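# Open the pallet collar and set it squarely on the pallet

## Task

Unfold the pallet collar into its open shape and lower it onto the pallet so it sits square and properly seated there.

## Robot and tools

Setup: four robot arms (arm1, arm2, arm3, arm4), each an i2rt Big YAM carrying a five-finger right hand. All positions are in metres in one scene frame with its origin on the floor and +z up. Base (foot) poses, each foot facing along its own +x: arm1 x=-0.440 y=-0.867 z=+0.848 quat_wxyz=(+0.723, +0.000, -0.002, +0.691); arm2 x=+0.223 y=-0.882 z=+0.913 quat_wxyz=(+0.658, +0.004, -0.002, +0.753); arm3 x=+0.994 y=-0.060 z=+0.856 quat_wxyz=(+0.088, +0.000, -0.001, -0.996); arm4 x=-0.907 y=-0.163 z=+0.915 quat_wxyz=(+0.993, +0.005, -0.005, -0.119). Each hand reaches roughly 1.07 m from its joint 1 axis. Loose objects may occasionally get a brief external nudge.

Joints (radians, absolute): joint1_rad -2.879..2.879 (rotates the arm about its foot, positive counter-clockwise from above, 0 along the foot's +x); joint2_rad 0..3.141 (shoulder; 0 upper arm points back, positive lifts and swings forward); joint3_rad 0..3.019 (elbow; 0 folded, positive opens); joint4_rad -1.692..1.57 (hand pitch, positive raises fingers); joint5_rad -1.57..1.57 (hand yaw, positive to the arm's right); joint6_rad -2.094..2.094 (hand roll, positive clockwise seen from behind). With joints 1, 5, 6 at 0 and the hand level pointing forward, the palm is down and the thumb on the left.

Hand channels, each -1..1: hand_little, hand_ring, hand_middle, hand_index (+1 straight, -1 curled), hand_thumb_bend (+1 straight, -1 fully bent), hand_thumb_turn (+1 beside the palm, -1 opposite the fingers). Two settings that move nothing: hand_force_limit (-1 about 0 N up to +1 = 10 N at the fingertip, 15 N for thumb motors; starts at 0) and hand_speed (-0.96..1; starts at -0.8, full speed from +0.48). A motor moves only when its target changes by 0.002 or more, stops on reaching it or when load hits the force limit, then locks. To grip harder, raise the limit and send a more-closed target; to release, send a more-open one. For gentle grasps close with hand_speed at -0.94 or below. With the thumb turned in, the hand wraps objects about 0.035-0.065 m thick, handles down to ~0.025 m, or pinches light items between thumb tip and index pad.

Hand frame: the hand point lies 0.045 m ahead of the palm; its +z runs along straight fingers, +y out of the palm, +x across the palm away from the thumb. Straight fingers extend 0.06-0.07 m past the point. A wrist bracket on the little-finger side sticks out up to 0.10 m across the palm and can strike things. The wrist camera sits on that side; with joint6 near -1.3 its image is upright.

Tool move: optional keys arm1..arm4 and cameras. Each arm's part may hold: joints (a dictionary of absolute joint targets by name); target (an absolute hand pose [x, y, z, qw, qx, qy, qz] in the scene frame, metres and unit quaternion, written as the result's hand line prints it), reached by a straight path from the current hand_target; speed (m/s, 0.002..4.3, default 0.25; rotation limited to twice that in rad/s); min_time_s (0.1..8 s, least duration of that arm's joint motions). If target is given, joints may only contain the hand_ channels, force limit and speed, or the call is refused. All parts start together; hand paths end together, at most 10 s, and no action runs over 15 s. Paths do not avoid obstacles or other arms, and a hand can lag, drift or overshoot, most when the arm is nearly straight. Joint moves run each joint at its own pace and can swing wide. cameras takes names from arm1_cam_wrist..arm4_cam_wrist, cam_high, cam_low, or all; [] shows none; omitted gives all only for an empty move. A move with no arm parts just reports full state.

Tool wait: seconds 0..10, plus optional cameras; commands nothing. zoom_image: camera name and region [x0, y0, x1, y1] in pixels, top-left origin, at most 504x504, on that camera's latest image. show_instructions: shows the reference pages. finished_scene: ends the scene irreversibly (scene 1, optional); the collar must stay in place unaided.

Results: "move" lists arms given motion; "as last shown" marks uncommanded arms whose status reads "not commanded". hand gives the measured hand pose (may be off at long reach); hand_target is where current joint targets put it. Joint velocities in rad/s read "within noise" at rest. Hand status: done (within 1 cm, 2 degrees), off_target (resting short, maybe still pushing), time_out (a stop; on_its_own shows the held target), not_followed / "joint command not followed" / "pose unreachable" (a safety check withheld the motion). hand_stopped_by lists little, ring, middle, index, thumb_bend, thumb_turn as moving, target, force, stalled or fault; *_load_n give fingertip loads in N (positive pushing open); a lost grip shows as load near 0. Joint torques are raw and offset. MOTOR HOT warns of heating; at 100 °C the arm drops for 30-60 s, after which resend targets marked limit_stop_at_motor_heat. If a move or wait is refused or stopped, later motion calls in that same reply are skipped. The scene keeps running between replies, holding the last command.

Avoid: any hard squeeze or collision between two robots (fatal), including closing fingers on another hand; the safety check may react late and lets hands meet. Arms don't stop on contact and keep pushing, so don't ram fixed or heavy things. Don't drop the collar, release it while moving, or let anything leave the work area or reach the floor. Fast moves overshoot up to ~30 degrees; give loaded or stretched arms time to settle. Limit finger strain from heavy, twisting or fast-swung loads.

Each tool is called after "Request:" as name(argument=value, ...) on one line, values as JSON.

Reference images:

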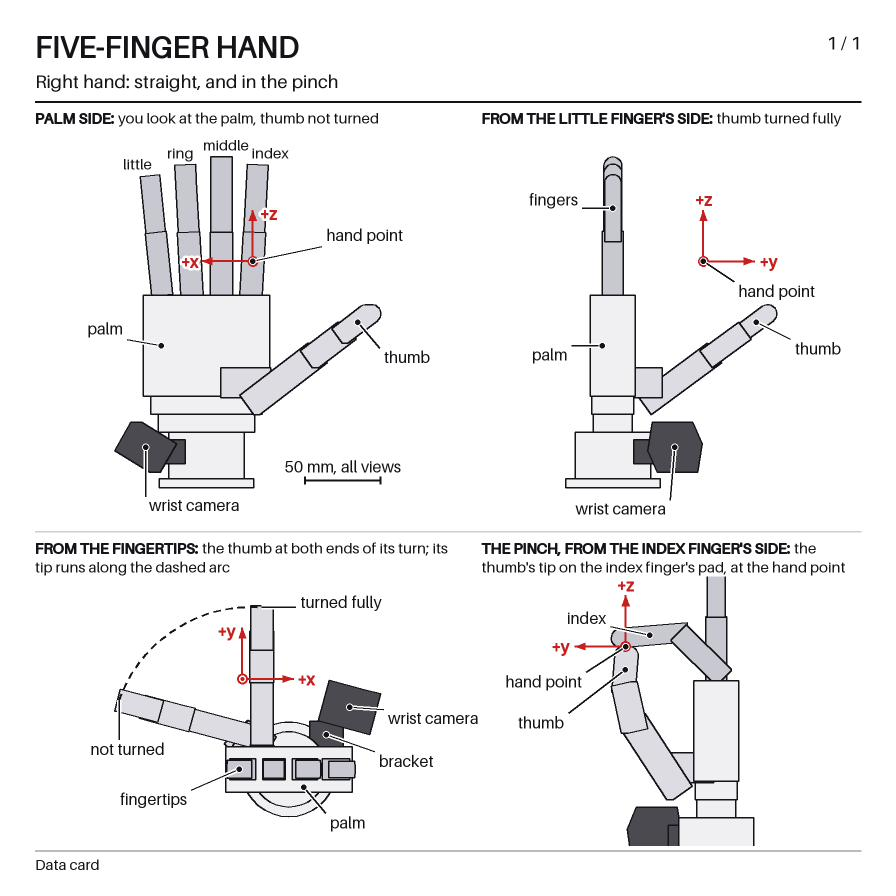

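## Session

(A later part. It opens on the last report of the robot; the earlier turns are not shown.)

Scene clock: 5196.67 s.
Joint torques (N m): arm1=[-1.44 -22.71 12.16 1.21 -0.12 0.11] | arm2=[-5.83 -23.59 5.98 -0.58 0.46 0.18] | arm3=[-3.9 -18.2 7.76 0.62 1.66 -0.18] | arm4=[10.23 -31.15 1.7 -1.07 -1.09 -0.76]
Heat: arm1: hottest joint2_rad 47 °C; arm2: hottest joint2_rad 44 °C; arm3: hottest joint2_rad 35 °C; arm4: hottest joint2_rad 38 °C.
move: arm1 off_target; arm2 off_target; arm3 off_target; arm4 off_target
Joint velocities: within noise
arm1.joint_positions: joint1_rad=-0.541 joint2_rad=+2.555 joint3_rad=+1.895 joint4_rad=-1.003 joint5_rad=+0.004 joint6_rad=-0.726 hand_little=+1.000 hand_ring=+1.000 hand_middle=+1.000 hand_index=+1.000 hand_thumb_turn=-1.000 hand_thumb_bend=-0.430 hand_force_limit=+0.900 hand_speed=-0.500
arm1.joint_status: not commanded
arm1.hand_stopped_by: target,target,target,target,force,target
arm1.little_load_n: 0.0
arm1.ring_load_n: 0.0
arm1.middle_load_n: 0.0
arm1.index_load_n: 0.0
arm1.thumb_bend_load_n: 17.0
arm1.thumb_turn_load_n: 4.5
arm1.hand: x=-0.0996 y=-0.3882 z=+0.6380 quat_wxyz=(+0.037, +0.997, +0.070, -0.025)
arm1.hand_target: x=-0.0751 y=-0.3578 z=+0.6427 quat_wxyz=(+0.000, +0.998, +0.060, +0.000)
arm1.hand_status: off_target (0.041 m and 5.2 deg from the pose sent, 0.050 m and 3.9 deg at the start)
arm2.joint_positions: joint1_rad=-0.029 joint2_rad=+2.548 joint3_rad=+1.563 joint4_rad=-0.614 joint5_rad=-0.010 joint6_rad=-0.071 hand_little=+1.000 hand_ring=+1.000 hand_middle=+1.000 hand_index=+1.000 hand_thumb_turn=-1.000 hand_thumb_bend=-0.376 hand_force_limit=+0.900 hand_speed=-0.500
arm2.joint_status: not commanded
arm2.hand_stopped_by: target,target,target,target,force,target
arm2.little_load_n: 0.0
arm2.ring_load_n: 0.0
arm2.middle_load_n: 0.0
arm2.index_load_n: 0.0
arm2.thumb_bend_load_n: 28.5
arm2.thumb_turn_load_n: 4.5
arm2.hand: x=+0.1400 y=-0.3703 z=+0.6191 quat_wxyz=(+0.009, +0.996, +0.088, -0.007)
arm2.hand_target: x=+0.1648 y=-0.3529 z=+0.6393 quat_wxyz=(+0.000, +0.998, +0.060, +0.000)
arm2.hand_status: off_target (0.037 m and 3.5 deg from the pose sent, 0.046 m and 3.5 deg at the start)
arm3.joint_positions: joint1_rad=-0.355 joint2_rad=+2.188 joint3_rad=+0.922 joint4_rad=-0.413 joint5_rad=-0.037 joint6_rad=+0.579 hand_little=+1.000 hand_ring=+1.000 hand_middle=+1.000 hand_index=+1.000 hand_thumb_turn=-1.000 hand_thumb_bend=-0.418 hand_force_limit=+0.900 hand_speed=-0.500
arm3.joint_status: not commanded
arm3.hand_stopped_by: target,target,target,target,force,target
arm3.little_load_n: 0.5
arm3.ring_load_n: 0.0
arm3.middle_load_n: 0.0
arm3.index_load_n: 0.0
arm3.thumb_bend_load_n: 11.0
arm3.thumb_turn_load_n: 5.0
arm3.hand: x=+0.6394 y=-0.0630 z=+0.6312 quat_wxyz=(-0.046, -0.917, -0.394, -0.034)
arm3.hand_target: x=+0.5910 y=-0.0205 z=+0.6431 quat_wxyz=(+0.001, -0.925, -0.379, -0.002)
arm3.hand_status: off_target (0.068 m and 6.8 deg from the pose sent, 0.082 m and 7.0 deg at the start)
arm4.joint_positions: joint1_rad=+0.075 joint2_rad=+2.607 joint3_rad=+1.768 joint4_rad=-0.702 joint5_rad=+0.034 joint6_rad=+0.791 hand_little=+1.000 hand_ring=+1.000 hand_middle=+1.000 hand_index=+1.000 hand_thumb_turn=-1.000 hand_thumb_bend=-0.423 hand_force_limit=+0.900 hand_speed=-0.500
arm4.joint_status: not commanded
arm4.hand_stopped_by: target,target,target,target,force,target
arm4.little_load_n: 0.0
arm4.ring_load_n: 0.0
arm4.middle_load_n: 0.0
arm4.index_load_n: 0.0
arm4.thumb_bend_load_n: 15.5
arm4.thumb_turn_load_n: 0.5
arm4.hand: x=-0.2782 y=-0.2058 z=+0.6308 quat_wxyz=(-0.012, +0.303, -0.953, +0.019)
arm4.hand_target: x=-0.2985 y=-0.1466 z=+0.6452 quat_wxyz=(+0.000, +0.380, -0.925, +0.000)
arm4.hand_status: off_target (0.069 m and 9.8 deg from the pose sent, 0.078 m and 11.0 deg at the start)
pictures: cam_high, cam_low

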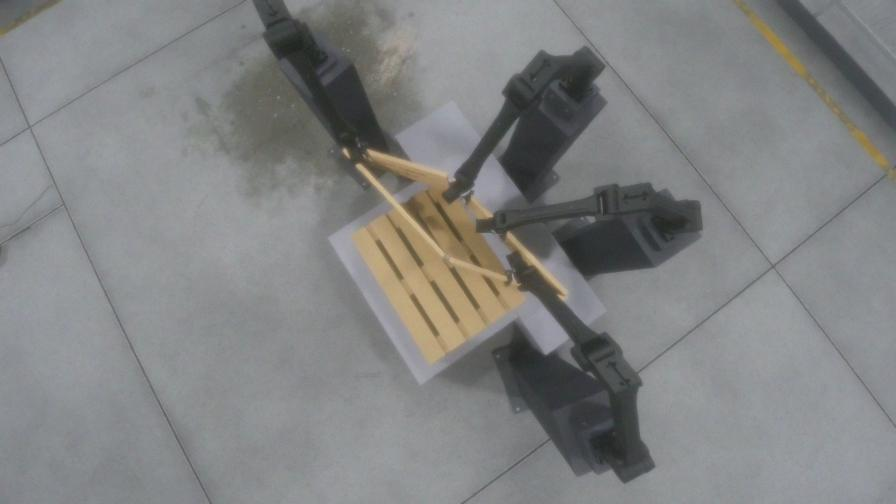

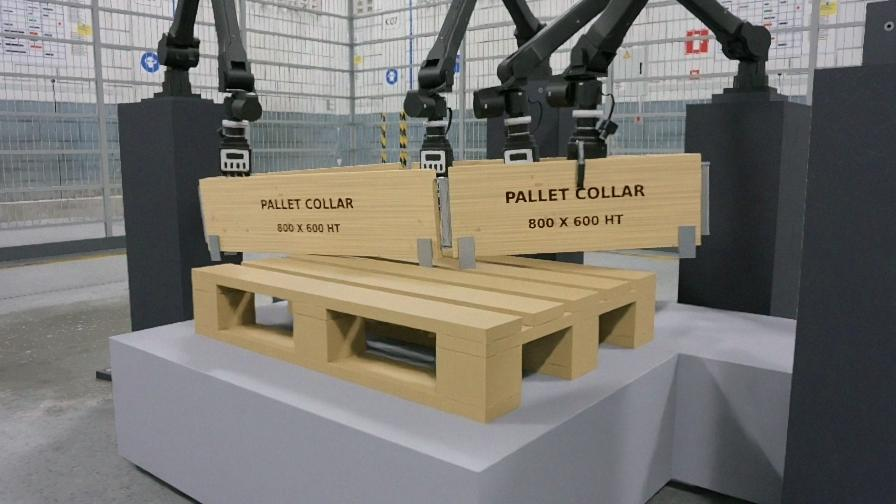

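Request:
move(arm1={"target": [-0.080, -0.362, 0.600, 0, 0.99822, 0.0597, 0], "speed": 0.05}, arm3={"target": [0.588, -0.020, 0.655, 0, -0.9247, -0.3806, 0], "speed": 0.05}, arm4={"target": [-0.298, -0.150, 0.620, 0, 0.3806, -0.9247, 0], "speed": 0.05}, cameras=["cam_low", "arm3_cam_wrist", "arm4_cam_wrist"])

Request:
zoom_image(camera="cam_low", region=[380, 150, 720, 290])

Scene clock: 5220.00 s.
Joint torques (N m): arm1=[-0.5 -18.2 10.44 3.71 -0.14 0.14] | arm2=[-5.71 -23.53 5.89 -0.61 0.46 0.2] | arm3=[-3.25 -21.54 6.84 0.23 1.58 -0.08] | arm4=[8.82 -26.93 3.67 -0.34 -1.18 -0.77]
Heat: arm1: hottest joint2_rad 46 °C; arm2: hottest joint2_rad 45 °C; arm3: hottest joint2_rad 35 °C; arm4: hottest joint2_rad 39 °C.
move: arm1 off_target; arm3 off_target; arm4 off_target
Joint velocities: within noise
arm1.joint_positions: joint1_rad=-0.541 joint2_rad=+2.560 joint3_rad=+1.895 joint4_rad=-0.998 joint5_rad=+0.004 joint6_rad=-0.728 hand_little=+1.000 hand_ring=+1.000 hand_middle=+1.000 hand_index=+1.000 hand_thumb_turn=-1.000 hand_thumb_bend=-0.430 hand_force_limit=+0.900 hand_speed=-0.500
arm1.joint_status: not commanded
arm1.hand_stopped_by: target,target,target,target,force,target
arm1.little_load_n: 0.0
arm1.ring_load_n: 0.0
arm1.middle_load_n: 0.0
arm1.index_load_n: 0.0
arm1.thumb_bend_load_n: 17.0
arm1.thumb_turn_load_n: 5.5
arm1.hand: x=-0.0996 y=-0.3887 z=+0.6350 quat_wxyz=(+0.037, +0.997, +0.071, -0.025)
arm1.hand_target: x=-0.0818 y=-0.3649 z=+0.6042 quat_wxyz=(+0.000, +0.998, +0.060, +0.000)
arm1.hand_status: off_target (0.048 m and 5.2 deg from the pose sent, 0.050 m and 5.2 deg at the start)
arm2: as last shown
arm2.joint_positions: joint1_rad=-0.030 joint2_rad=+2.548 joint3_rad=+1.564 joint4_rad=-0.614 joint5_rad=-0.010 joint6_rad=-0.074 hand_little=+1.000 hand_ring=+1.000 hand_middle=+1.000 hand_index=+1.000 hand_thumb_turn=-1.000 hand_thumb_bend=-0.376 hand_force_limit=+0.900 hand_speed=-0.500
arm2.thumb_bend_load_n: 28.0
arm2.thumb_turn_load_n: 4.0
arm2.hand: x=+0.1403 y=-0.3702 z=+0.6188 quat_wxyz=(+0.009, +0.996, +0.089, -0.007)
arm2.hand_target: x=+0.1649 y=-0.3529 z=+0.6394 quat_wxyz=(+0.000, +0.998, +0.060, +0.000)
arm3.joint_positions: joint1_rad=-0.359 joint2_rad=+2.184 joint3_rad=+0.925 joint4_rad=-0.431 joint5_rad=-0.035 joint6_rad=+0.578 hand_little=+1.000 hand_ring=+1.000 hand_middle=+1.000 hand_index=+1.000 hand_thumb_turn=-1.000 hand_thumb_bend=-0.418 hand_force_limit=+0.900 hand_speed=-0.500
arm3.joint_status: not commanded
arm3.hand_stopped_by: target,target,target,target,force,target
arm3.little_load_n: 0.0
arm3.ring_load_n: 0.0
arm3.middle_load_n: 0.0
arm3.index_load_n: 0.0
arm3.thumb_bend_load_n: 11.0
arm3.thumb_turn_load_n: 5.0
arm3.hand: x=+0.6408 y=-0.0617 z=+0.6336 quat_wxyz=(-0.049, -0.918, -0.393, -0.039)
arm3.hand_target: x=+0.5910 y=-0.0208 z=+0.6566 quat_wxyz=(+0.002, -0.925, -0.379, -0.002)
arm3.hand_status: off_target (0.071 m and 7.4 deg from the pose sent, 0.071 m and 6.8 deg at the start)
arm4.joint_positions: joint1_rad=+0.075 joint2_rad=+2.609 joint3_rad=+1.768 joint4_rad=-0.696 joint5_rad=+0.036 joint6_rad=+0.780 hand_little=+1.000 hand_ring=+1.000 hand_middle=+1.000 hand_index=+1.000 hand_thumb_turn=-1.000 hand_thumb_bend=-0.422 hand_force_limit=+0.900 hand_speed=-0.500
arm4.joint_status: not commanded
arm4.hand_stopped_by: target,target,target,target,force,target
arm4.little_load_n: 0.0
arm4.ring_load_n: 0.0
arm4.middle_load_n: 0.0
arm4.index_load_n: 0.0
arm4.thumb_bend_load_n: 16.0
arm4.thumb_turn_load_n: 2.0
arm4.hand: x=-0.2777 y=-0.2065 z=+0.6299 quat_wxyz=(-0.014, +0.308, -0.951, +0.022)
arm4.hand_target: x=-0.2996 y=-0.1538 z=+0.6200 quat_wxyz=(+0.000, +0.379, -0.925, +0.000)
arm4.hand_status: off_target (0.061 m and 9.3 deg from the pose sent, 0.060 m and 9.8 deg at the start)
pictures: arm3_cam_wrist, arm4_cam_wrist, cam_low
arm3_cam_wrist: T_world_to_cam=[[0.89666, -0.41952, 0.14145, -0.69549], [-0.42304, -0.71766, 0.55317, -0.13021], [-0.13056, -0.55585, -0.82097, 0.68509]] pos_world=[0.65797, -0.00441, 0.73284]
arm4_cam_wrist: T_world_to_cam=[[-0.7981, 0.60121, -0.03973, -0.07635], [0.51206, 0.71156, 0.48112, -0.01254], [0.31752, 0.36364, -0.87575, 0.82867]] pos_world=[-0.31764, -0.24651, 0.72871]

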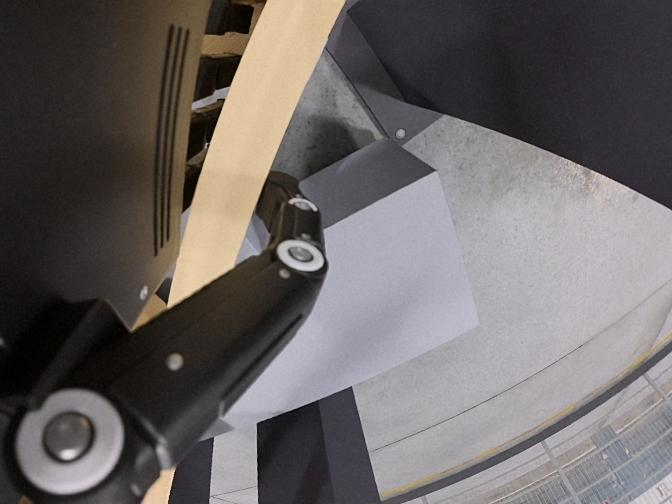

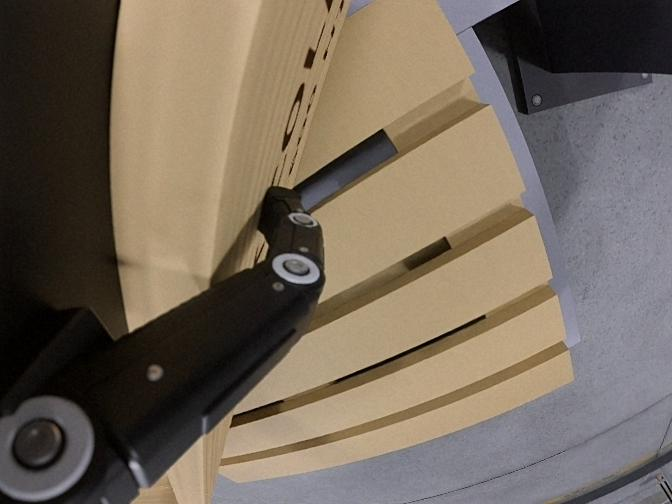

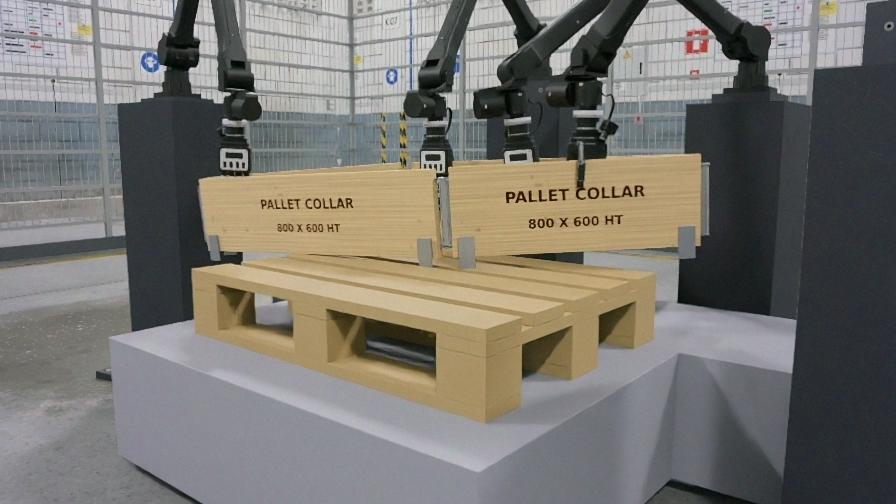

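Scaled by 1.482 from the camera's image (finer frame: 1280x720).

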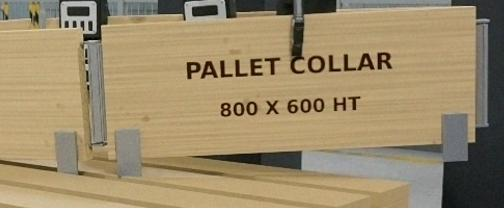

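Request:
move(arm1={"target": [-0.0970, -0.380, 0.600, 0, 0.9975, 0.0706, 0], "speed": 0.05}, arm2={"target": [0.142, -0.365, 0.630, 0, 0.9973, 0.0732, 0], "speed": 0.05}, arm3={"target": [0.605, -0.020, 0.665, 0, -0.9247, -0.3806, 0], "speed": 0.05}, arm4={"target": [-0.296, -0.150, 0.630, 0, 0.3500, -0.9367, 0], "speed": 0.05}, cameras=["cam_low"])

Request:
zoom_image(camera="cam_low", region=[400, 220, 500, 280])

Scene clock: 5238.07 s.
Joint torques (N m): arm1=[-0.26 -20.07 6.46 3.25 -0.14 0.02] | arm2=[-2.32 -23.12 3.77 0.61 0.32 0.36] | arm3=[-2.49 -19.43 4.82 1.05 2 -0.17] | arm4=[8.82 -28.63 2.54 -0.58 -1.19 -0.29]
Heat: arm1: hottest joint2_rad 45 °C; arm2: hottest joint2_rad 44 °C; arm3: hottest joint2_rad 36 °C; arm4: hottest joint2_rad 39 °C.
move: arm1 off_target; arm2 off_target; arm3 off_target; arm4 off_target
Joint velocities: within noise
arm1.joint_positions: joint1_rad=-0.541 joint2_rad=+2.533 joint3_rad=+1.831 joint4_rad=-0.917 joint5_rad=+0.004 joint6_rad=-0.729 hand_little=+1.000 hand_ring=+1.000 hand_middle=+1.000 hand_index=+1.000 hand_thumb_turn=-1.000 hand_thumb_bend=-0.430 hand_force_limit=+0.900 hand_speed=-0.500
arm1.joint_status: not commanded
arm1.hand_stopped_by: target,target,target,target,force,target
arm1.little_load_n: 0.0
arm1.ring_load_n: 0.0
arm1.middle_load_n: 0.0
arm1.index_load_n: 0.0
arm1.thumb_bend_load_n: 19.0
arm1.thumb_turn_load_n: 3.5
arm1.hand: x=-0.1004 y=-0.3901 z=+0.6298 quat_wxyz=(+0.019, +0.997, +0.071, -0.012)
arm1.hand_target: x=-0.0978 y=-0.3814 z=+0.6018 quat_wxyz=(+0.001, +0.998, +0.071, +0.000)
arm1.hand_status: off_target (0.032 m and 2.6 deg from the pose sent, 0.036 m and 5.1 deg at the start)
arm2.joint_positions: joint1_rad=-0.027 joint2_rad=+2.549 joint3_rad=+1.563 joint4_rad=-0.611 joint5_rad=-0.008 joint6_rad=-0.072 hand_little=+1.000 hand_ring=+1.000 hand_middle=+1.000 hand_index=+1.000 hand_thumb_turn=-1.000 hand_thumb_bend=-0.376 hand_force_limit=+0.900 hand_speed=-0.500
arm2.joint_status: not commanded
arm2.hand_stopped_by: target,target,target,target,force,target
arm2.little_load_n: 0.0
arm2.ring_load_n: 0.0
arm2.middle_load_n: 0.0
arm2.index_load_n: 0.0
arm2.thumb_bend_load_n: 26.5
arm2.thumb_turn_load_n: 4.0
arm2.hand: x=+0.1393 y=-0.3706 z=+0.6180 quat_wxyz=(+0.009, +0.996, +0.090, -0.005)
arm2.hand_target: x=+0.1420 y=-0.3651 z=+0.6298 quat_wxyz=(+0.000, +0.997, +0.073, +0.000)
arm2.hand_status: off_target (0.014 m and 2.3 deg from the pose sent, 0.012 m and 2.3 deg at the start)
arm3.joint_positions: joint1_rad=-0.375 joint2_rad=+2.131 joint3_rad=+0.907 joint4_rad=-0.443 joint5_rad=-0.044 joint6_rad=+0.571 hand_little=+1.000 hand_ring=+1.000 hand_middle=+1.000 hand_index=+1.000 hand_thumb_turn=-1.000 hand_thumb_bend=-0.422 hand_force_limit=+0.900 hand_speed=-0.500
arm3.joint_status: not commanded
arm3.hand_stopped_by: target,target,target,target,force,target
arm3.little_load_n: -4.5
arm3.ring_load_n: 0.0
arm3.middle_load_n: 0.0
arm3.index_load_n: 0.0
arm3.thumb_bend_load_n: 0.0
arm3.thumb_turn_load_n: 0.0
arm3.hand: x=+0.6373 y=-0.0567 z=+0.6510 quat_wxyz=(-0.047, -0.920, -0.388, -0.027)
arm3.hand_target: x=+0.6064 y=-0.0209 z=+0.6659 quat_wxyz=(+0.001, -0.925, -0.379, -0.002)
arm3.hand_status: off_target (0.051 m and 6.3 deg from the pose sent, 0.063 m and 7.4 deg at the start)
arm4.joint_positions: joint1_rad=+0.074 joint2_rad=+2.609 joint3_rad=+1.766 joint4_rad=-0.693 joint5_rad=+0.037 joint6_rad=+0.792 hand_little=+1.000 hand_ring=+1.000 hand_middle=+1.000 hand_index=+1.000 hand_thumb_turn=-1.000 hand_thumb_bend=-0.422 hand_force_limit=+0.900 hand_speed=-0.500
arm4.joint_status: not commanded
arm4.hand_stopped_by: target,target,target,target,force,target
arm4.little_load_n: 0.0
arm4.ring_load_n: 0.0
arm4.middle_load_n: -0.5
arm4.index_load_n: 0.0
arm4.thumb_bend_load_n: 16.5
arm4.thumb_turn_load_n: 1.5
arm4.hand: x=-0.2777 y=-0.2073 z=+0.6291 quat_wxyz=(-0.014, +0.301, -0.953, +0.022)
arm4.hand_target: x=-0.2971 y=-0.1537 z=+0.6290 quat_wxyz=(+0.001, +0.350, -0.937, +0.000)
arm4.hand_status: off_target (0.060 m and 6.6 deg from the pose sent, 0.060 m and 5.9 deg at the start)

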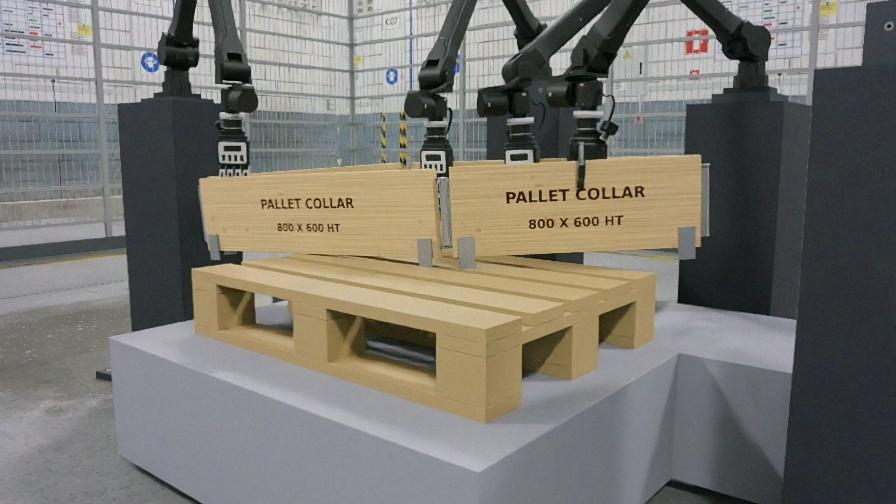

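Scaled by 5.040 from the camera's image (finer frame: 1280x720).

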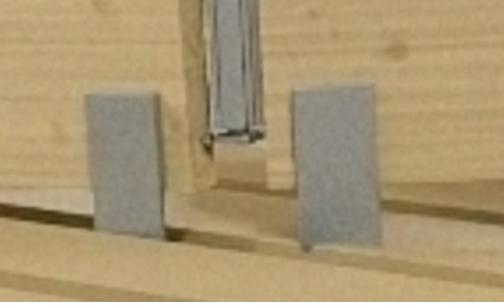

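Request:
move(arm1={"target": [-0.0970, -0.383, 0.585, 0, 0.9975, 0.0706, 0], "speed": 0.05}, arm3={"joints": {"hand_thumb_bend": 0.2, "hand_force_limit": 0.0, "hand_speed": 0.3}}, arm4={"target": [-0.281, -0.200, 0.590, 0, 0.3000, -0.9539, 0], "speed": 0.05}, cameras=["cam_low"])

Request:
zoom_image(camera="cam_low", region=[400, 220, 500, 280])

Scene clock: 5253.10 s.
Joint torques (N m): arm1=[-0.44 -17.79 7.01 3.54 -0.15 0.06] | arm2=[-2.49 -23.18 4.19 0.55 0.05 0.33] | arm3=[-2.84 -18.37 5.18 0.88 2 -0.12] | arm4=[3.25 -21.71 8.09 0.53 -0.38 0.09]
Heat: arm1: hottest joint2_rad 45 °C; arm2: hottest joint2_rad 43 °C; arm3: hottest joint2_rad 36 °C; arm4: hottest joint2_rad 39 °C.
move: arm1 off_target; arm3 done; arm4 off_target
Joint velocities: within noise
arm1.joint_positions: joint1_rad=-0.541 joint2_rad=+2.531 joint3_rad=+1.816 joint4_rad=-0.897 joint5_rad=+0.004 joint6_rad=-0.733 hand_little=+1.000 hand_ring=+1.000 hand_middle=+1.000 hand_index=+1.000 hand_thumb_turn=-1.000 hand_thumb_bend=-0.430 hand_force_limit=+0.900 hand_speed=-0.500
arm1.joint_status: not commanded
arm1.hand_stopped_by: target,target,target,target,force,target
arm1.little_load_n: 0.0
arm1.ring_load_n: 0.0
arm1.middle_load_n: 0.0
arm1.index_load_n: 0.0
arm1.thumb_bend_load_n: 18.5
arm1.thumb_turn_load_n: 5.0
arm1.hand: x=-0.1011 y=-0.3917 z=+0.6260 quat_wxyz=(+0.017, +0.997, +0.073, -0.010)
arm1.hand_target: x=-0.0984 y=-0.3853 z=+0.5880 quat_wxyz=(+0.000, +0.998, +0.071, +0.000)
arm1.hand_status: off_target (0.042 m and 2.2 deg from the pose sent, 0.045 m and 2.6 deg at the start)
arm2: as last shown
arm2.joint_positions: joint1_rad=-0.023 joint2_rad=+2.549 joint3_rad=+1.558 joint4_rad=-0.609 joint5_rad=+0.000 joint6_rad=-0.071 hand_little=+1.000 hand_ring=+1.000 hand_middle=+1.000 hand_index=+1.000 hand_thumb_turn=-1.000 hand_thumb_bend=-0.376 hand_force_limit=+0.900 hand_speed=-0.500
arm2.thumb_bend_load_n: 23.0
arm2.thumb_turn_load_n: 3.5
arm2.hand: x=+0.1391 y=-0.3733 z=+0.6168 quat_wxyz=(+0.011, +0.996, +0.091, -0.002)
arm2.hand_target: x=+0.1420 y=-0.3649 z=+0.6298 quat_wxyz=(+0.000, +0.997, +0.073, +0.000)
arm3.joint_positions: joint1_rad=-0.375 joint2_rad=+2.118 joint3_rad=+0.902 joint4_rad=-0.443 joint5_rad=-0.046 joint6_rad=+0.571 hand_little=+1.000 hand_ring=+1.000 hand_middle=+1.000 hand_index=+1.000 hand_thumb_turn=-1.000 hand_thumb_bend=+0.200 hand_force_limit=+0.000 hand_speed=+0.300
arm3.joint_status: all done
arm3.hand_stopped_by: target,target,target,target,target,target
arm3.little_load_n: -4.5
arm3.ring_load_n: 0.0
arm3.middle_load_n: 0.0
arm3.index_load_n: -0.5
arm3.thumb_bend_load_n: 0.0
arm3.thumb_turn_load_n: 0.0
arm3.hand: x=+0.6358 y=-0.0568 z=+0.6552 quat_wxyz=(-0.045, -0.920, -0.389, -0.023)
arm3.hand_target: x=+0.6066 y=-0.0209 z=+0.6658 quat_wxyz=(+0.001, -0.925, -0.379, -0.002)
arm3.hand_status: not commanded
arm4.joint_positions: joint1_rad=+0.061 joint2_rad=+2.633 joint3_rad=+1.802 joint4_rad=-0.723 joint5_rad=+0.019 joint6_rad=+0.784 hand_little=+1.000 hand_ring=+1.000 hand_middle=+1.000 hand_index=+1.000 hand_thumb_turn=-1.000 hand_thumb_bend=-0.422 hand_force_limit=+0.900 hand_speed=-0.500
arm4.joint_status: not commanded
arm4.hand_stopped_by: target,target,target,target,force,target
arm4.little_load_n: 0.0
arm4.ring_load_n: 0.0
arm4.middle_load_n: 0.0
arm4.index_load_n: 0.0
arm4.thumb_bend_load_n: 14.0
arm4.thumb_turn_load_n: 1.0
arm4.hand: x=-0.2767 y=-0.2123 z=+0.6248 quat_wxyz=(-0.010, +0.299, -0.954, +0.010)
arm4.hand_target: x=-0.2833 y=-0.2002 z=+0.5917 quat_wxyz=(+0.000, +0.300, -0.954, +0.000)
arm4.hand_status: off_target (0.037 m and 1.6 deg from the pose sent, 0.040 m and 2.9 deg at the start)

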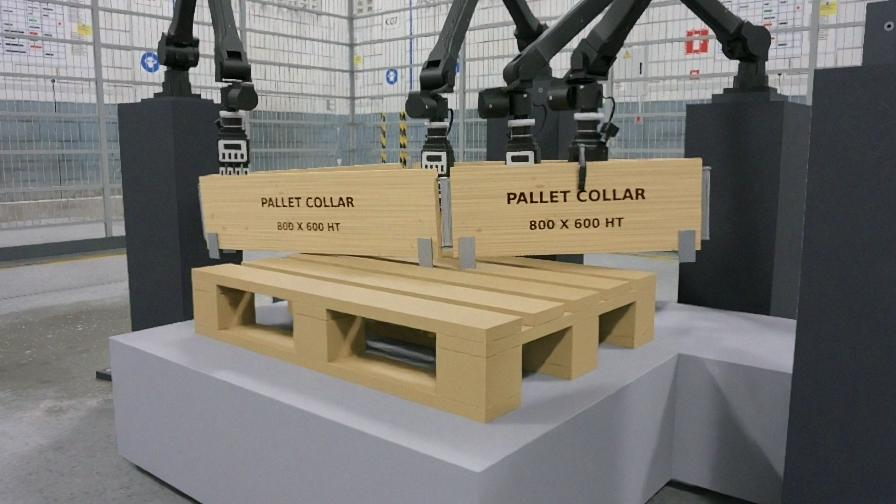

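Scaled by 5.040 from the camera's image (finer frame: 1280x720).

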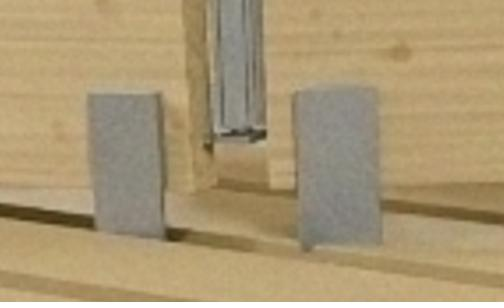

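Request:
move(arm3={"target": [0.622, -0.074, 0.735, 0, -0.9511, -0.3090, 0], "speed": 0.1}, cameras=["arm3_cam_wrist", "cam_high"])

Request:
zoom_image(camera="arm3_cam_wrist", region=[200, 100, 380, 300])

Request:
zoom_image(camera="cam_high", region=[340, 120, 460, 240])

Scene clock: 5267.27 s.
Joint torques (N m): arm1=[-0.5 -17.85 7.57 3.21 -0.15 0.07] | arm2=[-3.02 -23.24 4.44 0.51 0.01 0.32] | arm3=[1.2 -15.62 4.23 0.03 0.07 0.14] | arm4=[4.13 -22.53 7.68 0.51 -0.31 0.1]
Heat: arm1: hottest joint2_rad 44 °C; arm2: hottest joint2_rad 44 °C; arm3: hottest joint2_rad 36 °C; arm4: hottest joint2_rad 38 °C.
move: arm3 done
Joint velocities: within noise
arm1, arm2, arm4: as last shown
arm1.joint_positions: joint1_rad=-0.541 joint2_rad=+2.531 joint3_rad=+1.809 joint4_rad=-0.889 joint5_rad=+0.004 joint6_rad=-0.735 hand_little=+1.000 hand_ring=+1.000 hand_middle=+1.000 hand_index=+1.000 hand_thumb_turn=-1.000 hand_thumb_bend=-0.430 hand_force_limit=+0.900 hand_speed=-0.500
arm1.thumb_bend_load_n: 18.0
arm1.thumb_turn_load_n: 6.0
arm1.hand: x=-0.1017 y=-0.3928 z=+0.6237 quat_wxyz=(+0.016, +0.997, +0.074, -0.009)
arm1.hand_target: x=-0.0985 y=-0.3853 z=+0.5879 quat_wxyz=(+0.000, +0.998, +0.071, +0.000)
arm2.joint_positions: joint1_rad=-0.020 joint2_rad=+2.551 joint3_rad=+1.555 joint4_rad=-0.608 joint5_rad=+0.001 joint6_rad=-0.069 hand_little=+1.000 hand_ring=+1.000 hand_middle=+1.000 hand_index=+1.000 hand_thumb_turn=-1.000 hand_thumb_bend=-0.376 hand_force_limit=+0.900 hand_speed=-0.500
arm2.thumb_bend_load_n: 19.5
arm2.thumb_turn_load_n: 1.5
arm2.hand: x=+0.1379 y=-0.3752 z=+0.6157 quat_wxyz=(+0.012, +0.996, +0.092, -0.001)
arm2.hand_target: x=+0.1419 y=-0.3649 z=+0.6298 quat_wxyz=(+0.000, +0.997, +0.074, +0.000)
arm3.joint_positions: joint1_rad=-0.321 joint2_rad=+1.866 joint3_rad=+0.816 joint4_rad=-0.528 joint5_rad=-0.001 joint6_rad=+0.792 hand_little=+1.000 hand_ring=+1.000 hand_middle=+1.000 hand_index=+1.000 hand_thumb_turn=-1.000 hand_thumb_bend=+0.200 hand_force_limit=+0.000 hand_speed=+0.300
arm3.joint_status: not commanded
arm3.hand_stopped_by: target,target,target,target,target,target
arm3.little_load_n: 0.0
arm3.ring_load_n: 0.0
arm3.middle_load_n: 0.0
arm3.index_load_n: 0.5
arm3.thumb_bend_load_n: 0.0
arm3.thumb_turn_load_n: 0.0
arm3.hand: x=+0.6241 y=-0.0714 z=+0.7300 quat_wxyz=(-0.003, -0.950, -0.312, -0.002)
arm3.hand_target: x=+0.6220 y=-0.0740 z=+0.7349 quat_wxyz=(+0.000, -0.951, -0.309, +0.000)
arm3.hand_status: done (0.006 m and 0.6 deg from the pose sent, 0.083 m and 11.4 deg at the start)
arm4.joint_positions: joint1_rad=+0.057 joint2_rad=+2.639 joint3_rad=+1.806 joint4_rad=-0.723 joint5_rad=+0.018 joint6_rad=+0.782 hand_little=+1.000 hand_ring=+1.000 hand_middle=+1.000 hand_index=+1.000 hand_thumb_turn=-1.000 hand_thumb_bend=-0.422 hand_force_limit=+0.900 hand_speed=-0.500
arm4.hand: x=-0.2771 y=-0.2147 z=+0.6221 quat_wxyz=(-0.009, +0.298, -0.954, +0.009)
arm4.hand_target: x=-0.2832 y=-0.2002 z=+0.5918 quat_wxyz=(+0.000, +0.300, -0.954, +0.000)
arm3_cam_wrist: T_world_to_cam=[[0.81842, -0.57411, 0.02434, -0.57497], [-0.48945, -0.67428, 0.55298, -0.15285], [-0.30107, -0.46448, -0.83284, 0.87832]] pos_world=[0.66019, -0.0252, 0.83001]

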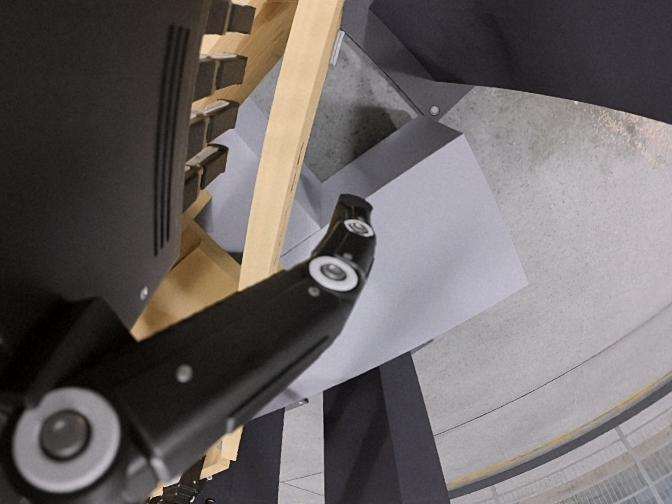

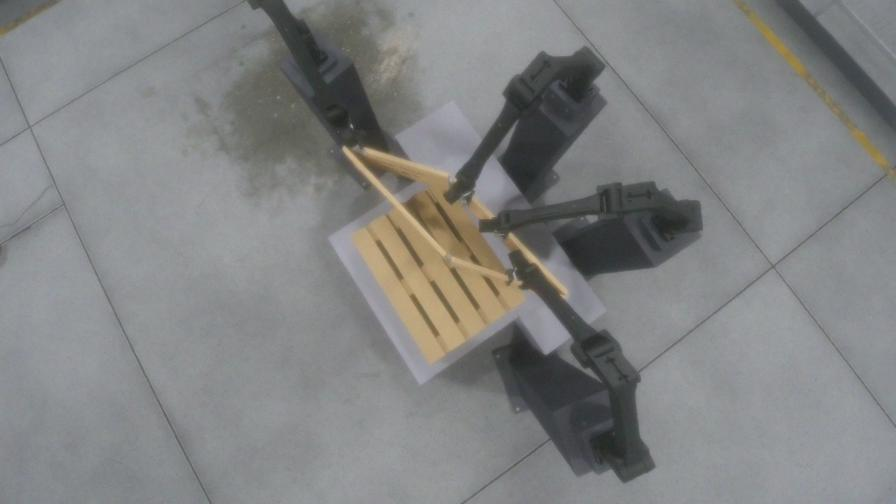

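Scaled by 2.520 from the camera's image (finer frame: 960x720).

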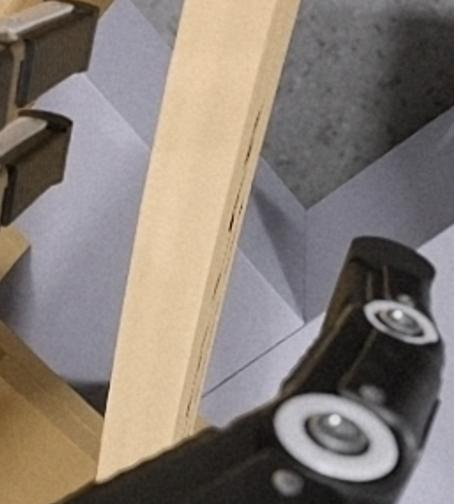

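Scaled by 4.200 from the camera's image (finer frame: 1280x720).

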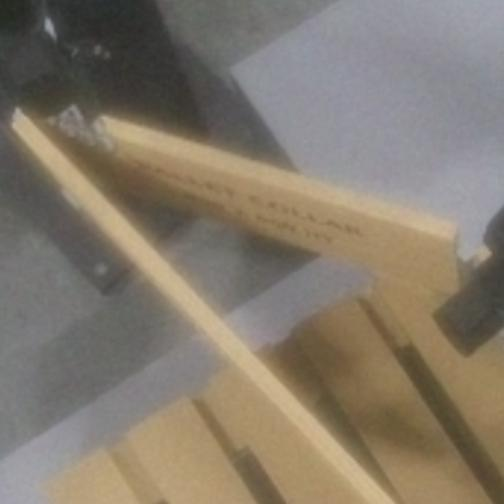

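Request:
move(arm3={"target": [0.615, -0.077, 0.613, 0, -0.9483, -0.3173, 0], "speed": 0.08}, cameras=["arm3_cam_wrist"])

Scene clock: 5281.27 s.
Joint torques (N m): arm1=[-0.26 -17.49 7.54 3.12 -0.13 0.06] | arm2=[-2.9 -23.18 4.3 0.57 0.01 0.31] | arm3=[1.26 -15.56 3.23 0.59 0.03 0.11] | arm4=[3.6 -22.3 7.66 0.49 -0.33 0.1]
Heat: arm1: hottest joint2_rad 44 °C; arm2: hottest joint2_rad 45 °C; arm3: hottest joint2_rad 36 °C; arm4: hottest joint2_rad 37 °C.
move: arm3 off_target
Joint velocities: within noise
arm1, arm2, arm4: as last shown
arm3.joint_positions: joint1_rad=-0.313 joint2_rad=+2.200 joint3_rad=+0.865 joint4_rad=-0.255 joint5_rad=+0.000 joint6_rad=+0.792 hand_little=+1.000 hand_ring=+1.000 hand_middle=+1.000 hand_index=+1.000 hand_thumb_turn=-1.000 hand_thumb_bend=+0.200 hand_force_limit=+0.000 hand_speed=+0.300
arm3.joint_status: not commanded
arm3.hand_stopped_by: target,target,target,target,target,target
arm3.little_load_n: 0.0
arm3.ring_load_n: 0.5
arm3.middle_load_n: 0.0
arm3.index_load_n: 0.0
arm3.thumb_bend_load_n: 0.0
arm3.thumb_turn_load_n: 0.0
arm3.hand: x=+0.6259 y=-0.0749 z=+0.6137 quat_wxyz=(-0.006, -0.949, -0.316, -0.008)
arm3.hand_target: x=+0.6151 y=-0.0771 z=+0.6133 quat_wxyz=(+0.000, -0.948, -0.317, +0.000)
arm3.hand_status: off_target (0.011 m and 1.2 deg from the pose sent, 0.118 m and 0.7 deg at the start)
arm3_cam_wrist: T_world_to_cam=[[0.82244, -0.56773, 0.03572, -0.58463], [-0.49133, -0.67731, 0.54758, -0.08562], [-0.28668, -0.46791, -0.83599, 0.77304]] pos_world=[0.66038, -0.02819, 0.71402]

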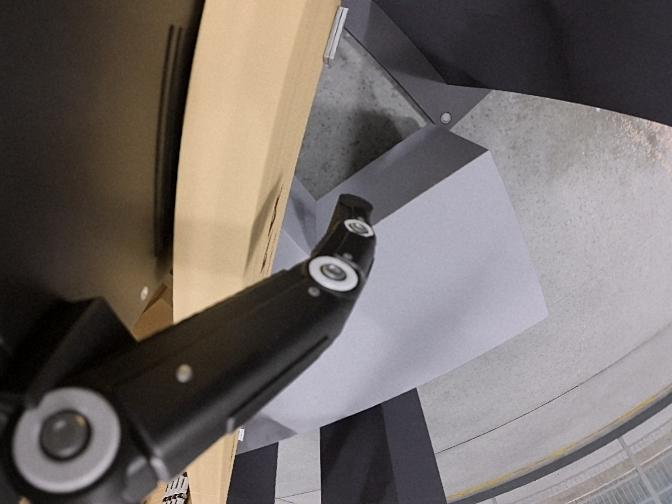

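Request:
move(arm3={"joints": {"hand_thumb_bend": -0.8, "hand_force_limit": 1.0, "hand_speed": -0.4}}, cameras=["cam_low"])

Request:
zoom_image(camera="cam_low", region=[400, 220, 500, 280])

Scene clock: 5285.33 s.
Joint torques (N m): arm1=[-0.44 -18.2 7.43 2.99 -0.12 0.04] | arm2=[-2.78 -23.12 4.34 0.53 0.02 0.32] | arm3=[0.56 -15.09 2.96 0.66 0.07 0.2] | arm4=[3.78 -22.07 7.64 0.47 -0.33 0.08]
Heat: arm1: hottest joint2_rad 44 °C; arm2: hottest joint2_rad 45 °C; arm3: hottest joint2_rad 35 °C; arm4: hottest joint2_rad 37 °C.
move: arm3 off_target
Joint velocities: within noise
arm1, arm2, arm4: as last shown
arm1.little_load_n: 0.5
arm2.hand_target: x=+0.1419 y=-0.3649 z=+0.6299 quat_wxyz=(+0.000, +0.997, +0.074, +0.000)
arm3.joint_positions: joint1_rad=-0.309 joint2_rad=+2.202 joint3_rad=+0.865 joint4_rad=-0.255 joint5_rad=-0.001 joint6_rad=+0.779 hand_little=+1.000 hand_ring=+1.000 hand_middle=+1.000 hand_index=+1.000 hand_thumb_turn=-1.000 hand_thumb_bend=-0.440 hand_force_limit=+1.000 hand_speed=-0.400
arm3.joint_status: hand_thumb_bend off_target (ended at -0.440, target -0.800); the others done
arm3.hand_stopped_by: target,target,target,target,force,target
arm3.little_load_n: 0.5
arm3.ring_load_n: 0.5
arm3.middle_load_n: 0.0
arm3.index_load_n: 0.0
arm3.thumb_bend_load_n: 15.5
arm3.thumb_turn_load_n: 1.5
arm3.hand: x=+0.6273 y=-0.0764 z=+0.6131 quat_wxyz=(-0.006, -0.946, -0.324, -0.009)
arm3.hand_target: x=+0.6151 y=-0.0771 z=+0.6132 quat_wxyz=(+0.000, -0.948, -0.317, +0.000)
arm3.hand_status: not commanded
arm4.hand_target: x=-0.2832 y=-0.2002 z=+0.5919 quat_wxyz=(+0.000, +0.300, -0.954, +0.000)

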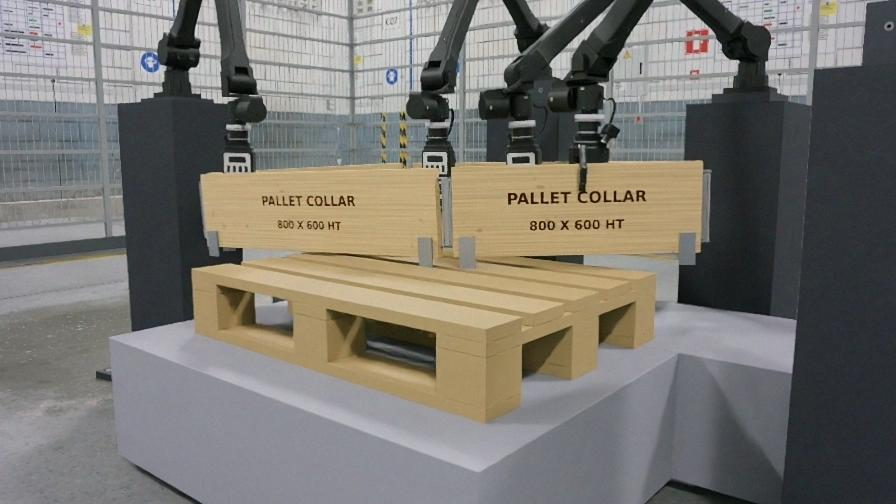

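Scaled by 5.040 from the camera's image (finer frame: 1280x720).

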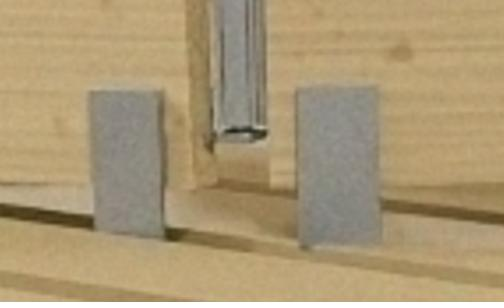

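Request:
move(arm1={"target": [-0.0970, -0.385, 0.567, 0, 0.9975, 0.0706, 0], "speed": 0.05}, arm3={"target": [0.613, -0.062, 0.646, 0, -0.9483, -0.3173, 0], "speed": 0.05}, arm4={"target": [-0.286, -0.190, 0.575, 0, 0.3100, -0.9507, 0], "speed": 0.05}, cameras=["cam_low"])

Request:
zoom_image(camera="cam_low", region=[400, 220, 500, 280])

Scene clock: 5298.83 s.
Joint torques (N m): arm1=[-0.5 -16.21 8.28 3.51 -0.01 0.06] | arm2=[-3.25 -23.41 4.68 0.18 0.08 0.28] | arm3=[-1.55 -20.37 2.36 -0.61 0.45 -0.16] | arm4=[5.66 -21.6 6.95 1.21 -0.27 0.06]
Heat: arm1: hottest joint2_rad 43 °C; arm2: hottest joint2_rad 46 °C; arm3: hottest joint2_rad 35 °C; arm4: hottest joint2_rad 36 °C.
move: arm1 off_target; arm3 off_target; arm4 off_target
Joint velocities: within noise
arm1.joint_positions: joint1_rad=-0.541 joint2_rad=+2.541 joint3_rad=+1.800 joint4_rad=-0.874 joint5_rad=+0.001 joint6_rad=-0.737 hand_little=+1.000 hand_ring=+1.000 hand_middle=+1.000 hand_index=+1.000 hand_thumb_turn=-0.999 hand_thumb_bend=-0.430 hand_force_limit=+0.900 hand_speed=-0.500
arm1.joint_status: not commanded
arm1.hand_stopped_by: target,target,target,target,force,target
arm1.little_load_n: 0.0
arm1.ring_load_n: 0.0
arm1.middle_load_n: 0.0
arm1.index_load_n: 0.0
arm1.thumb_bend_load_n: 16.5
arm1.thumb_turn_load_n: 11.0
arm1.hand: x=-0.1044 y=-0.3960 z=+0.6151 quat_wxyz=(+0.017, +0.997, +0.075, -0.012)
arm1.hand_target: x=-0.0991 y=-0.3882 z=+0.5710 quat_wxyz=(+0.000, +0.998, +0.071, +0.000)
arm1.hand_status: off_target (0.050 m and 2.4 deg from the pose sent, 0.057 m and 2.2 deg at the start)
arm2: as last shown
arm2.joint_positions: joint1_rad=-0.015 joint2_rad=+2.554 joint3_rad=+1.551 joint4_rad=-0.600 joint5_rad=-0.001 joint6_rad=-0.065 hand_little=+1.000 hand_ring=+1.000 hand_middle=+1.000 hand_index=+1.000 hand_thumb_turn=-1.000 hand_thumb_bend=-0.376 hand_force_limit=+0.900 hand_speed=-0.500
arm2.thumb_bend_load_n: 14.0
arm2.hand: x=+0.1349 y=-0.3778 z=+0.6127 quat_wxyz=(+0.012, +0.996, +0.092, -0.002)
arm2.hand_target: x=+0.1420 y=-0.3651 z=+0.6298 quat_wxyz=(+0.000, +0.997, +0.073, +0.000)
arm3.joint_positions: joint1_rad=-0.309 joint2_rad=+2.167 joint3_rad=+0.865 joint4_rad=-0.304 joint5_rad=-0.011 joint6_rad=+0.778 hand_little=+1.000 hand_ring=+1.000 hand_middle=+1.000 hand_index=+1.000 hand_thumb_turn=-1.000 hand_thumb_bend=-0.440 hand_force_limit=+1.000 hand_speed=-0.400
arm3.joint_status: not commanded
arm3.hand_stopped_by: target,target,target,target,force,target
arm3.little_load_n: 0.0
arm3.ring_load_n: 0.0
arm3.middle_load_n: 0.0
arm3.index_load_n: 0.0
arm3.thumb_bend_load_n: 14.0
arm3.thumb_turn_load_n: 2.5
arm3.hand: x=+0.6271 y=-0.0783 z=+0.6271 quat_wxyz=(-0.014, -0.946, -0.324, -0.013)
arm3.hand_target: x=+0.6134 y=-0.0625 z=+0.6449 quat_wxyz=(+0.000, -0.948, -0.317, +0.000)
arm3.hand_status: off_target (0.029 m and 2.3 deg from the pose sent, 0.039 m and 1.5 deg at the start)
arm4.joint_positions: joint1_rad=+0.049 joint2_rad=+2.651 joint3_rad=+1.807 joint4_rad=-0.715 joint5_rad=+0.017 joint6_rad=+0.777 hand_little=+1.000 hand_ring=+1.000 hand_middle=+1.000 hand_index=+1.000 hand_thumb_turn=-1.000 hand_thumb_bend=-0.422 hand_force_limit=+0.900 hand_speed=-0.500
arm4.joint_status: not commanded
arm4.hand_stopped_by: target,target,target,target,force,target
arm4.little_load_n: 0.0
arm4.ring_load_n: 0.0
arm4.middle_load_n: 0.0
arm4.index_load_n: 0.0
arm4.thumb_bend_load_n: 15.0
arm4.thumb_turn_load_n: 2.5
arm4.hand: x=-0.2802 y=-0.2185 z=+0.6148 quat_wxyz=(-0.008, +0.297, -0.955, +0.007)
arm4.hand_target: x=-0.2895 y=-0.1909 z=+0.5778 quat_wxyz=(+0.000, +0.310, -0.951, +0.000)
arm4.hand_status: off_target (0.049 m and 2.0 deg from the pose sent, 0.054 m and 2.0 deg at the start)

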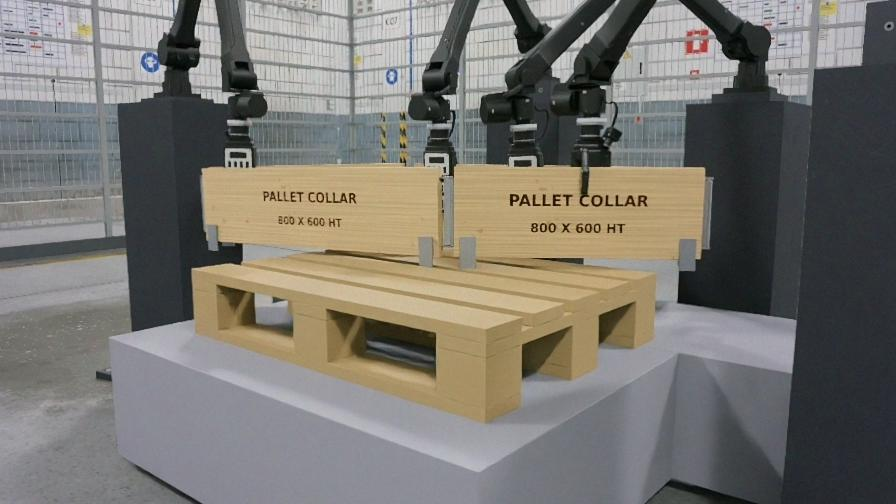

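Scaled by 5.040 from the camera's image (finer frame: 1280x720).

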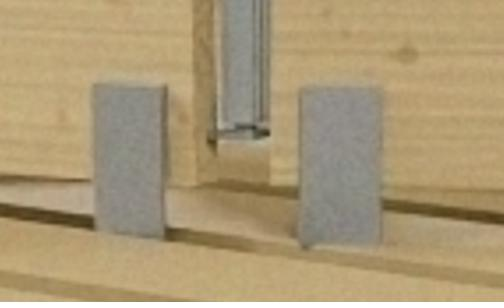

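Request:
move(arm3={"target": [0.594, -0.030, 0.646, 0, -0.9370, -0.3493, 0], "speed": 0.05}, arm4={"target": [-0.312, -0.160, 0.580, 0, 0.3450, -0.9386, 0], "speed": 0.05}, cameras=["cam_low", "cam_high"])

Request:
zoom_image(camera="cam_low", region=[380, 210, 520, 290])

Scene clock: 5306.83 s.
Joint torques (N m): arm1=[-0.26 -16.67 8.4 3.23 0 0.16] | arm2=[-3.49 -23.59 4.75 -0.4 0.1 0.41] | arm3=[-2.67 -19.78 6.2 0.21 1.53 -0.6] | arm4=[9.17 -24.29 1.72 0.44 -0.54 -0.14]
Heat: arm1: hottest joint2_rad 43 °C; arm2: hottest joint2_rad 46 °C; arm3: hottest joint2_rad 35 °C; arm4: hottest joint2_rad 36 °C.
move: arm3 off_target; arm4 off_target
Joint velocities: within noise
arm1, arm2: as last shown
arm1.joint_positions: joint1_rad=-0.541 joint2_rad=+2.543 joint3_rad=+1.800 joint4_rad=-0.867 joint5_rad=+0.001 joint6_rad=-0.747 hand_little=+1.000 hand_ring=+1.000 hand_middle=+1.000 hand_index=+1.000 hand_thumb_turn=-0.999 hand_thumb_bend=-0.430 hand_force_limit=+0.900 hand_speed=-0.500
arm1.thumb_bend_load_n: 17.0
arm1.thumb_turn_load_n: 10.5
arm1.hand: x=-0.1032 y=-0.3952 z=+0.6135 quat_wxyz=(+0.015, +0.997, +0.080, -0.010)
arm1.hand_target: x=-0.0992 y=-0.3883 z=+0.5708 quat_wxyz=(+0.000, +0.998, +0.071, +0.000)
arm2.joint_positions: joint1_rad=-0.015 joint2_rad=+2.555 joint3_rad=+1.551 joint4_rad=-0.585 joint5_rad=-0.001 joint6_rad=-0.076 hand_little=+1.000 hand_ring=+1.000 hand_middle=+1.000 hand_index=+1.000 hand_thumb_turn=-1.000 hand_thumb_bend=-0.376 hand_force_limit=+0.900 hand_speed=-0.500
arm2.thumb_bend_load_n: 16.5
arm2.thumb_turn_load_n: 2.0
arm2.hand: x=+0.1351 y=-0.3741 z=+0.6115 quat_wxyz=(+0.005, +0.995, +0.098, -0.002)
arm3.joint_positions: joint1_rad=-0.345 joint2_rad=+2.171 joint3_rad=+0.908 joint4_rad=-0.382 joint5_rad=-0.031 joint6_rad=+0.713 hand_little=+1.000 hand_ring=+1.000 hand_middle=+1.000 hand_index=+1.000 hand_thumb_turn=-1.000 hand_thumb_bend=-0.440 hand_force_limit=+1.000 hand_speed=-0.400
arm3.joint_status: not commanded
arm3.hand_stopped_by: target,target,target,target,force,target
arm3.little_load_n: 0.0
arm3.ring_load_n: 0.0
arm3.middle_load_n: 0.0
arm3.index_load_n: 0.0
arm3.thumb_bend_load_n: 11.5
arm3.thumb_turn_load_n: 3.0
arm3.hand: x=+0.6254 y=-0.0671 z=+0.6333 quat_wxyz=(-0.033, -0.940, -0.337, -0.024)
arm3.hand_target: x=+0.5956 y=-0.0306 z=+0.6466 quat_wxyz=(+0.002, -0.938, -0.347, -0.002)
arm3.hand_status: off_target (0.050 m and 4.9 deg from the pose sent, 0.062 m and 3.7 deg at the start)
arm4.joint_positions: joint1_rad=+0.049 joint2_rad=+2.633 joint3_rad=+1.757 joint4_rad=-0.632 joint5_rad=+0.024 joint6_rad=+0.764 hand_little=+1.000 hand_ring=+1.000 hand_middle=+1.000 hand_index=+1.000 hand_thumb_turn=-1.000 hand_thumb_bend=-0.421 hand_force_limit=+0.900 hand_speed=-0.500
arm4.joint_status: not commanded
arm4.hand_stopped_by: target,target,target,target,force,target
arm4.little_load_n: 0.0
arm4.ring_load_n: 0.0
arm4.middle_load_n: 0.0
arm4.index_load_n: 0.0
arm4.thumb_bend_load_n: 22.0
arm4.thumb_turn_load_n: 0.0
arm4.hand: x=-0.2791 y=-0.2205 z=+0.6125 quat_wxyz=(-0.028, +0.303, -0.952, +0.023)
arm4.hand_target: x=-0.3151 y=-0.1652 z=+0.5825 quat_wxyz=(+0.001, +0.345, -0.939, +0.001)
arm4.hand_status: off_target (0.076 m and 6.6 deg from the pose sent, 0.075 m and 5.9 deg at the start)
pictures: cam_high, cam_low

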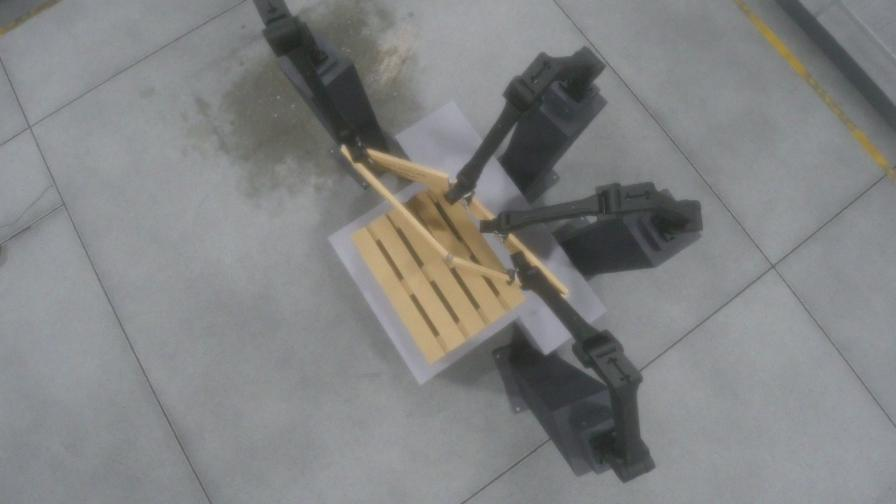

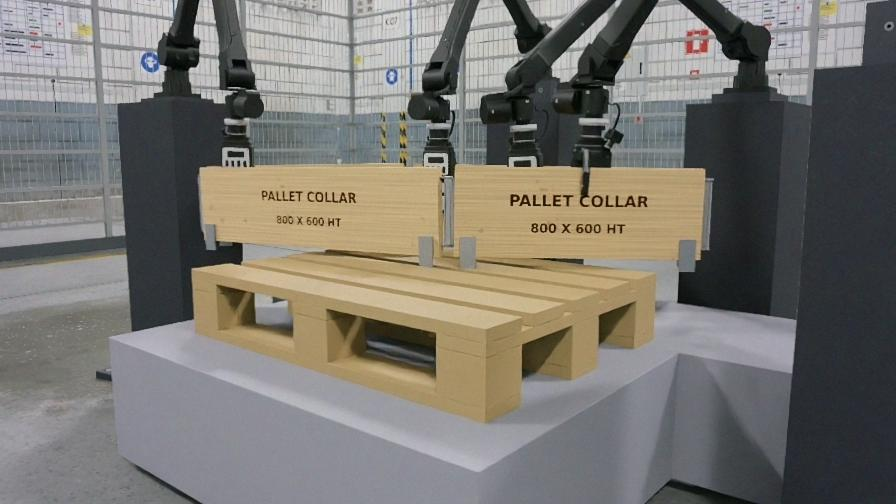

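Scaled by 3.600 from the camera's image (finer frame: 1280x720).

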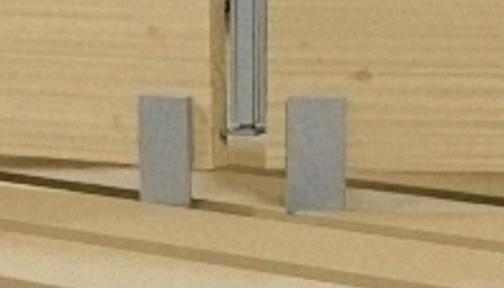

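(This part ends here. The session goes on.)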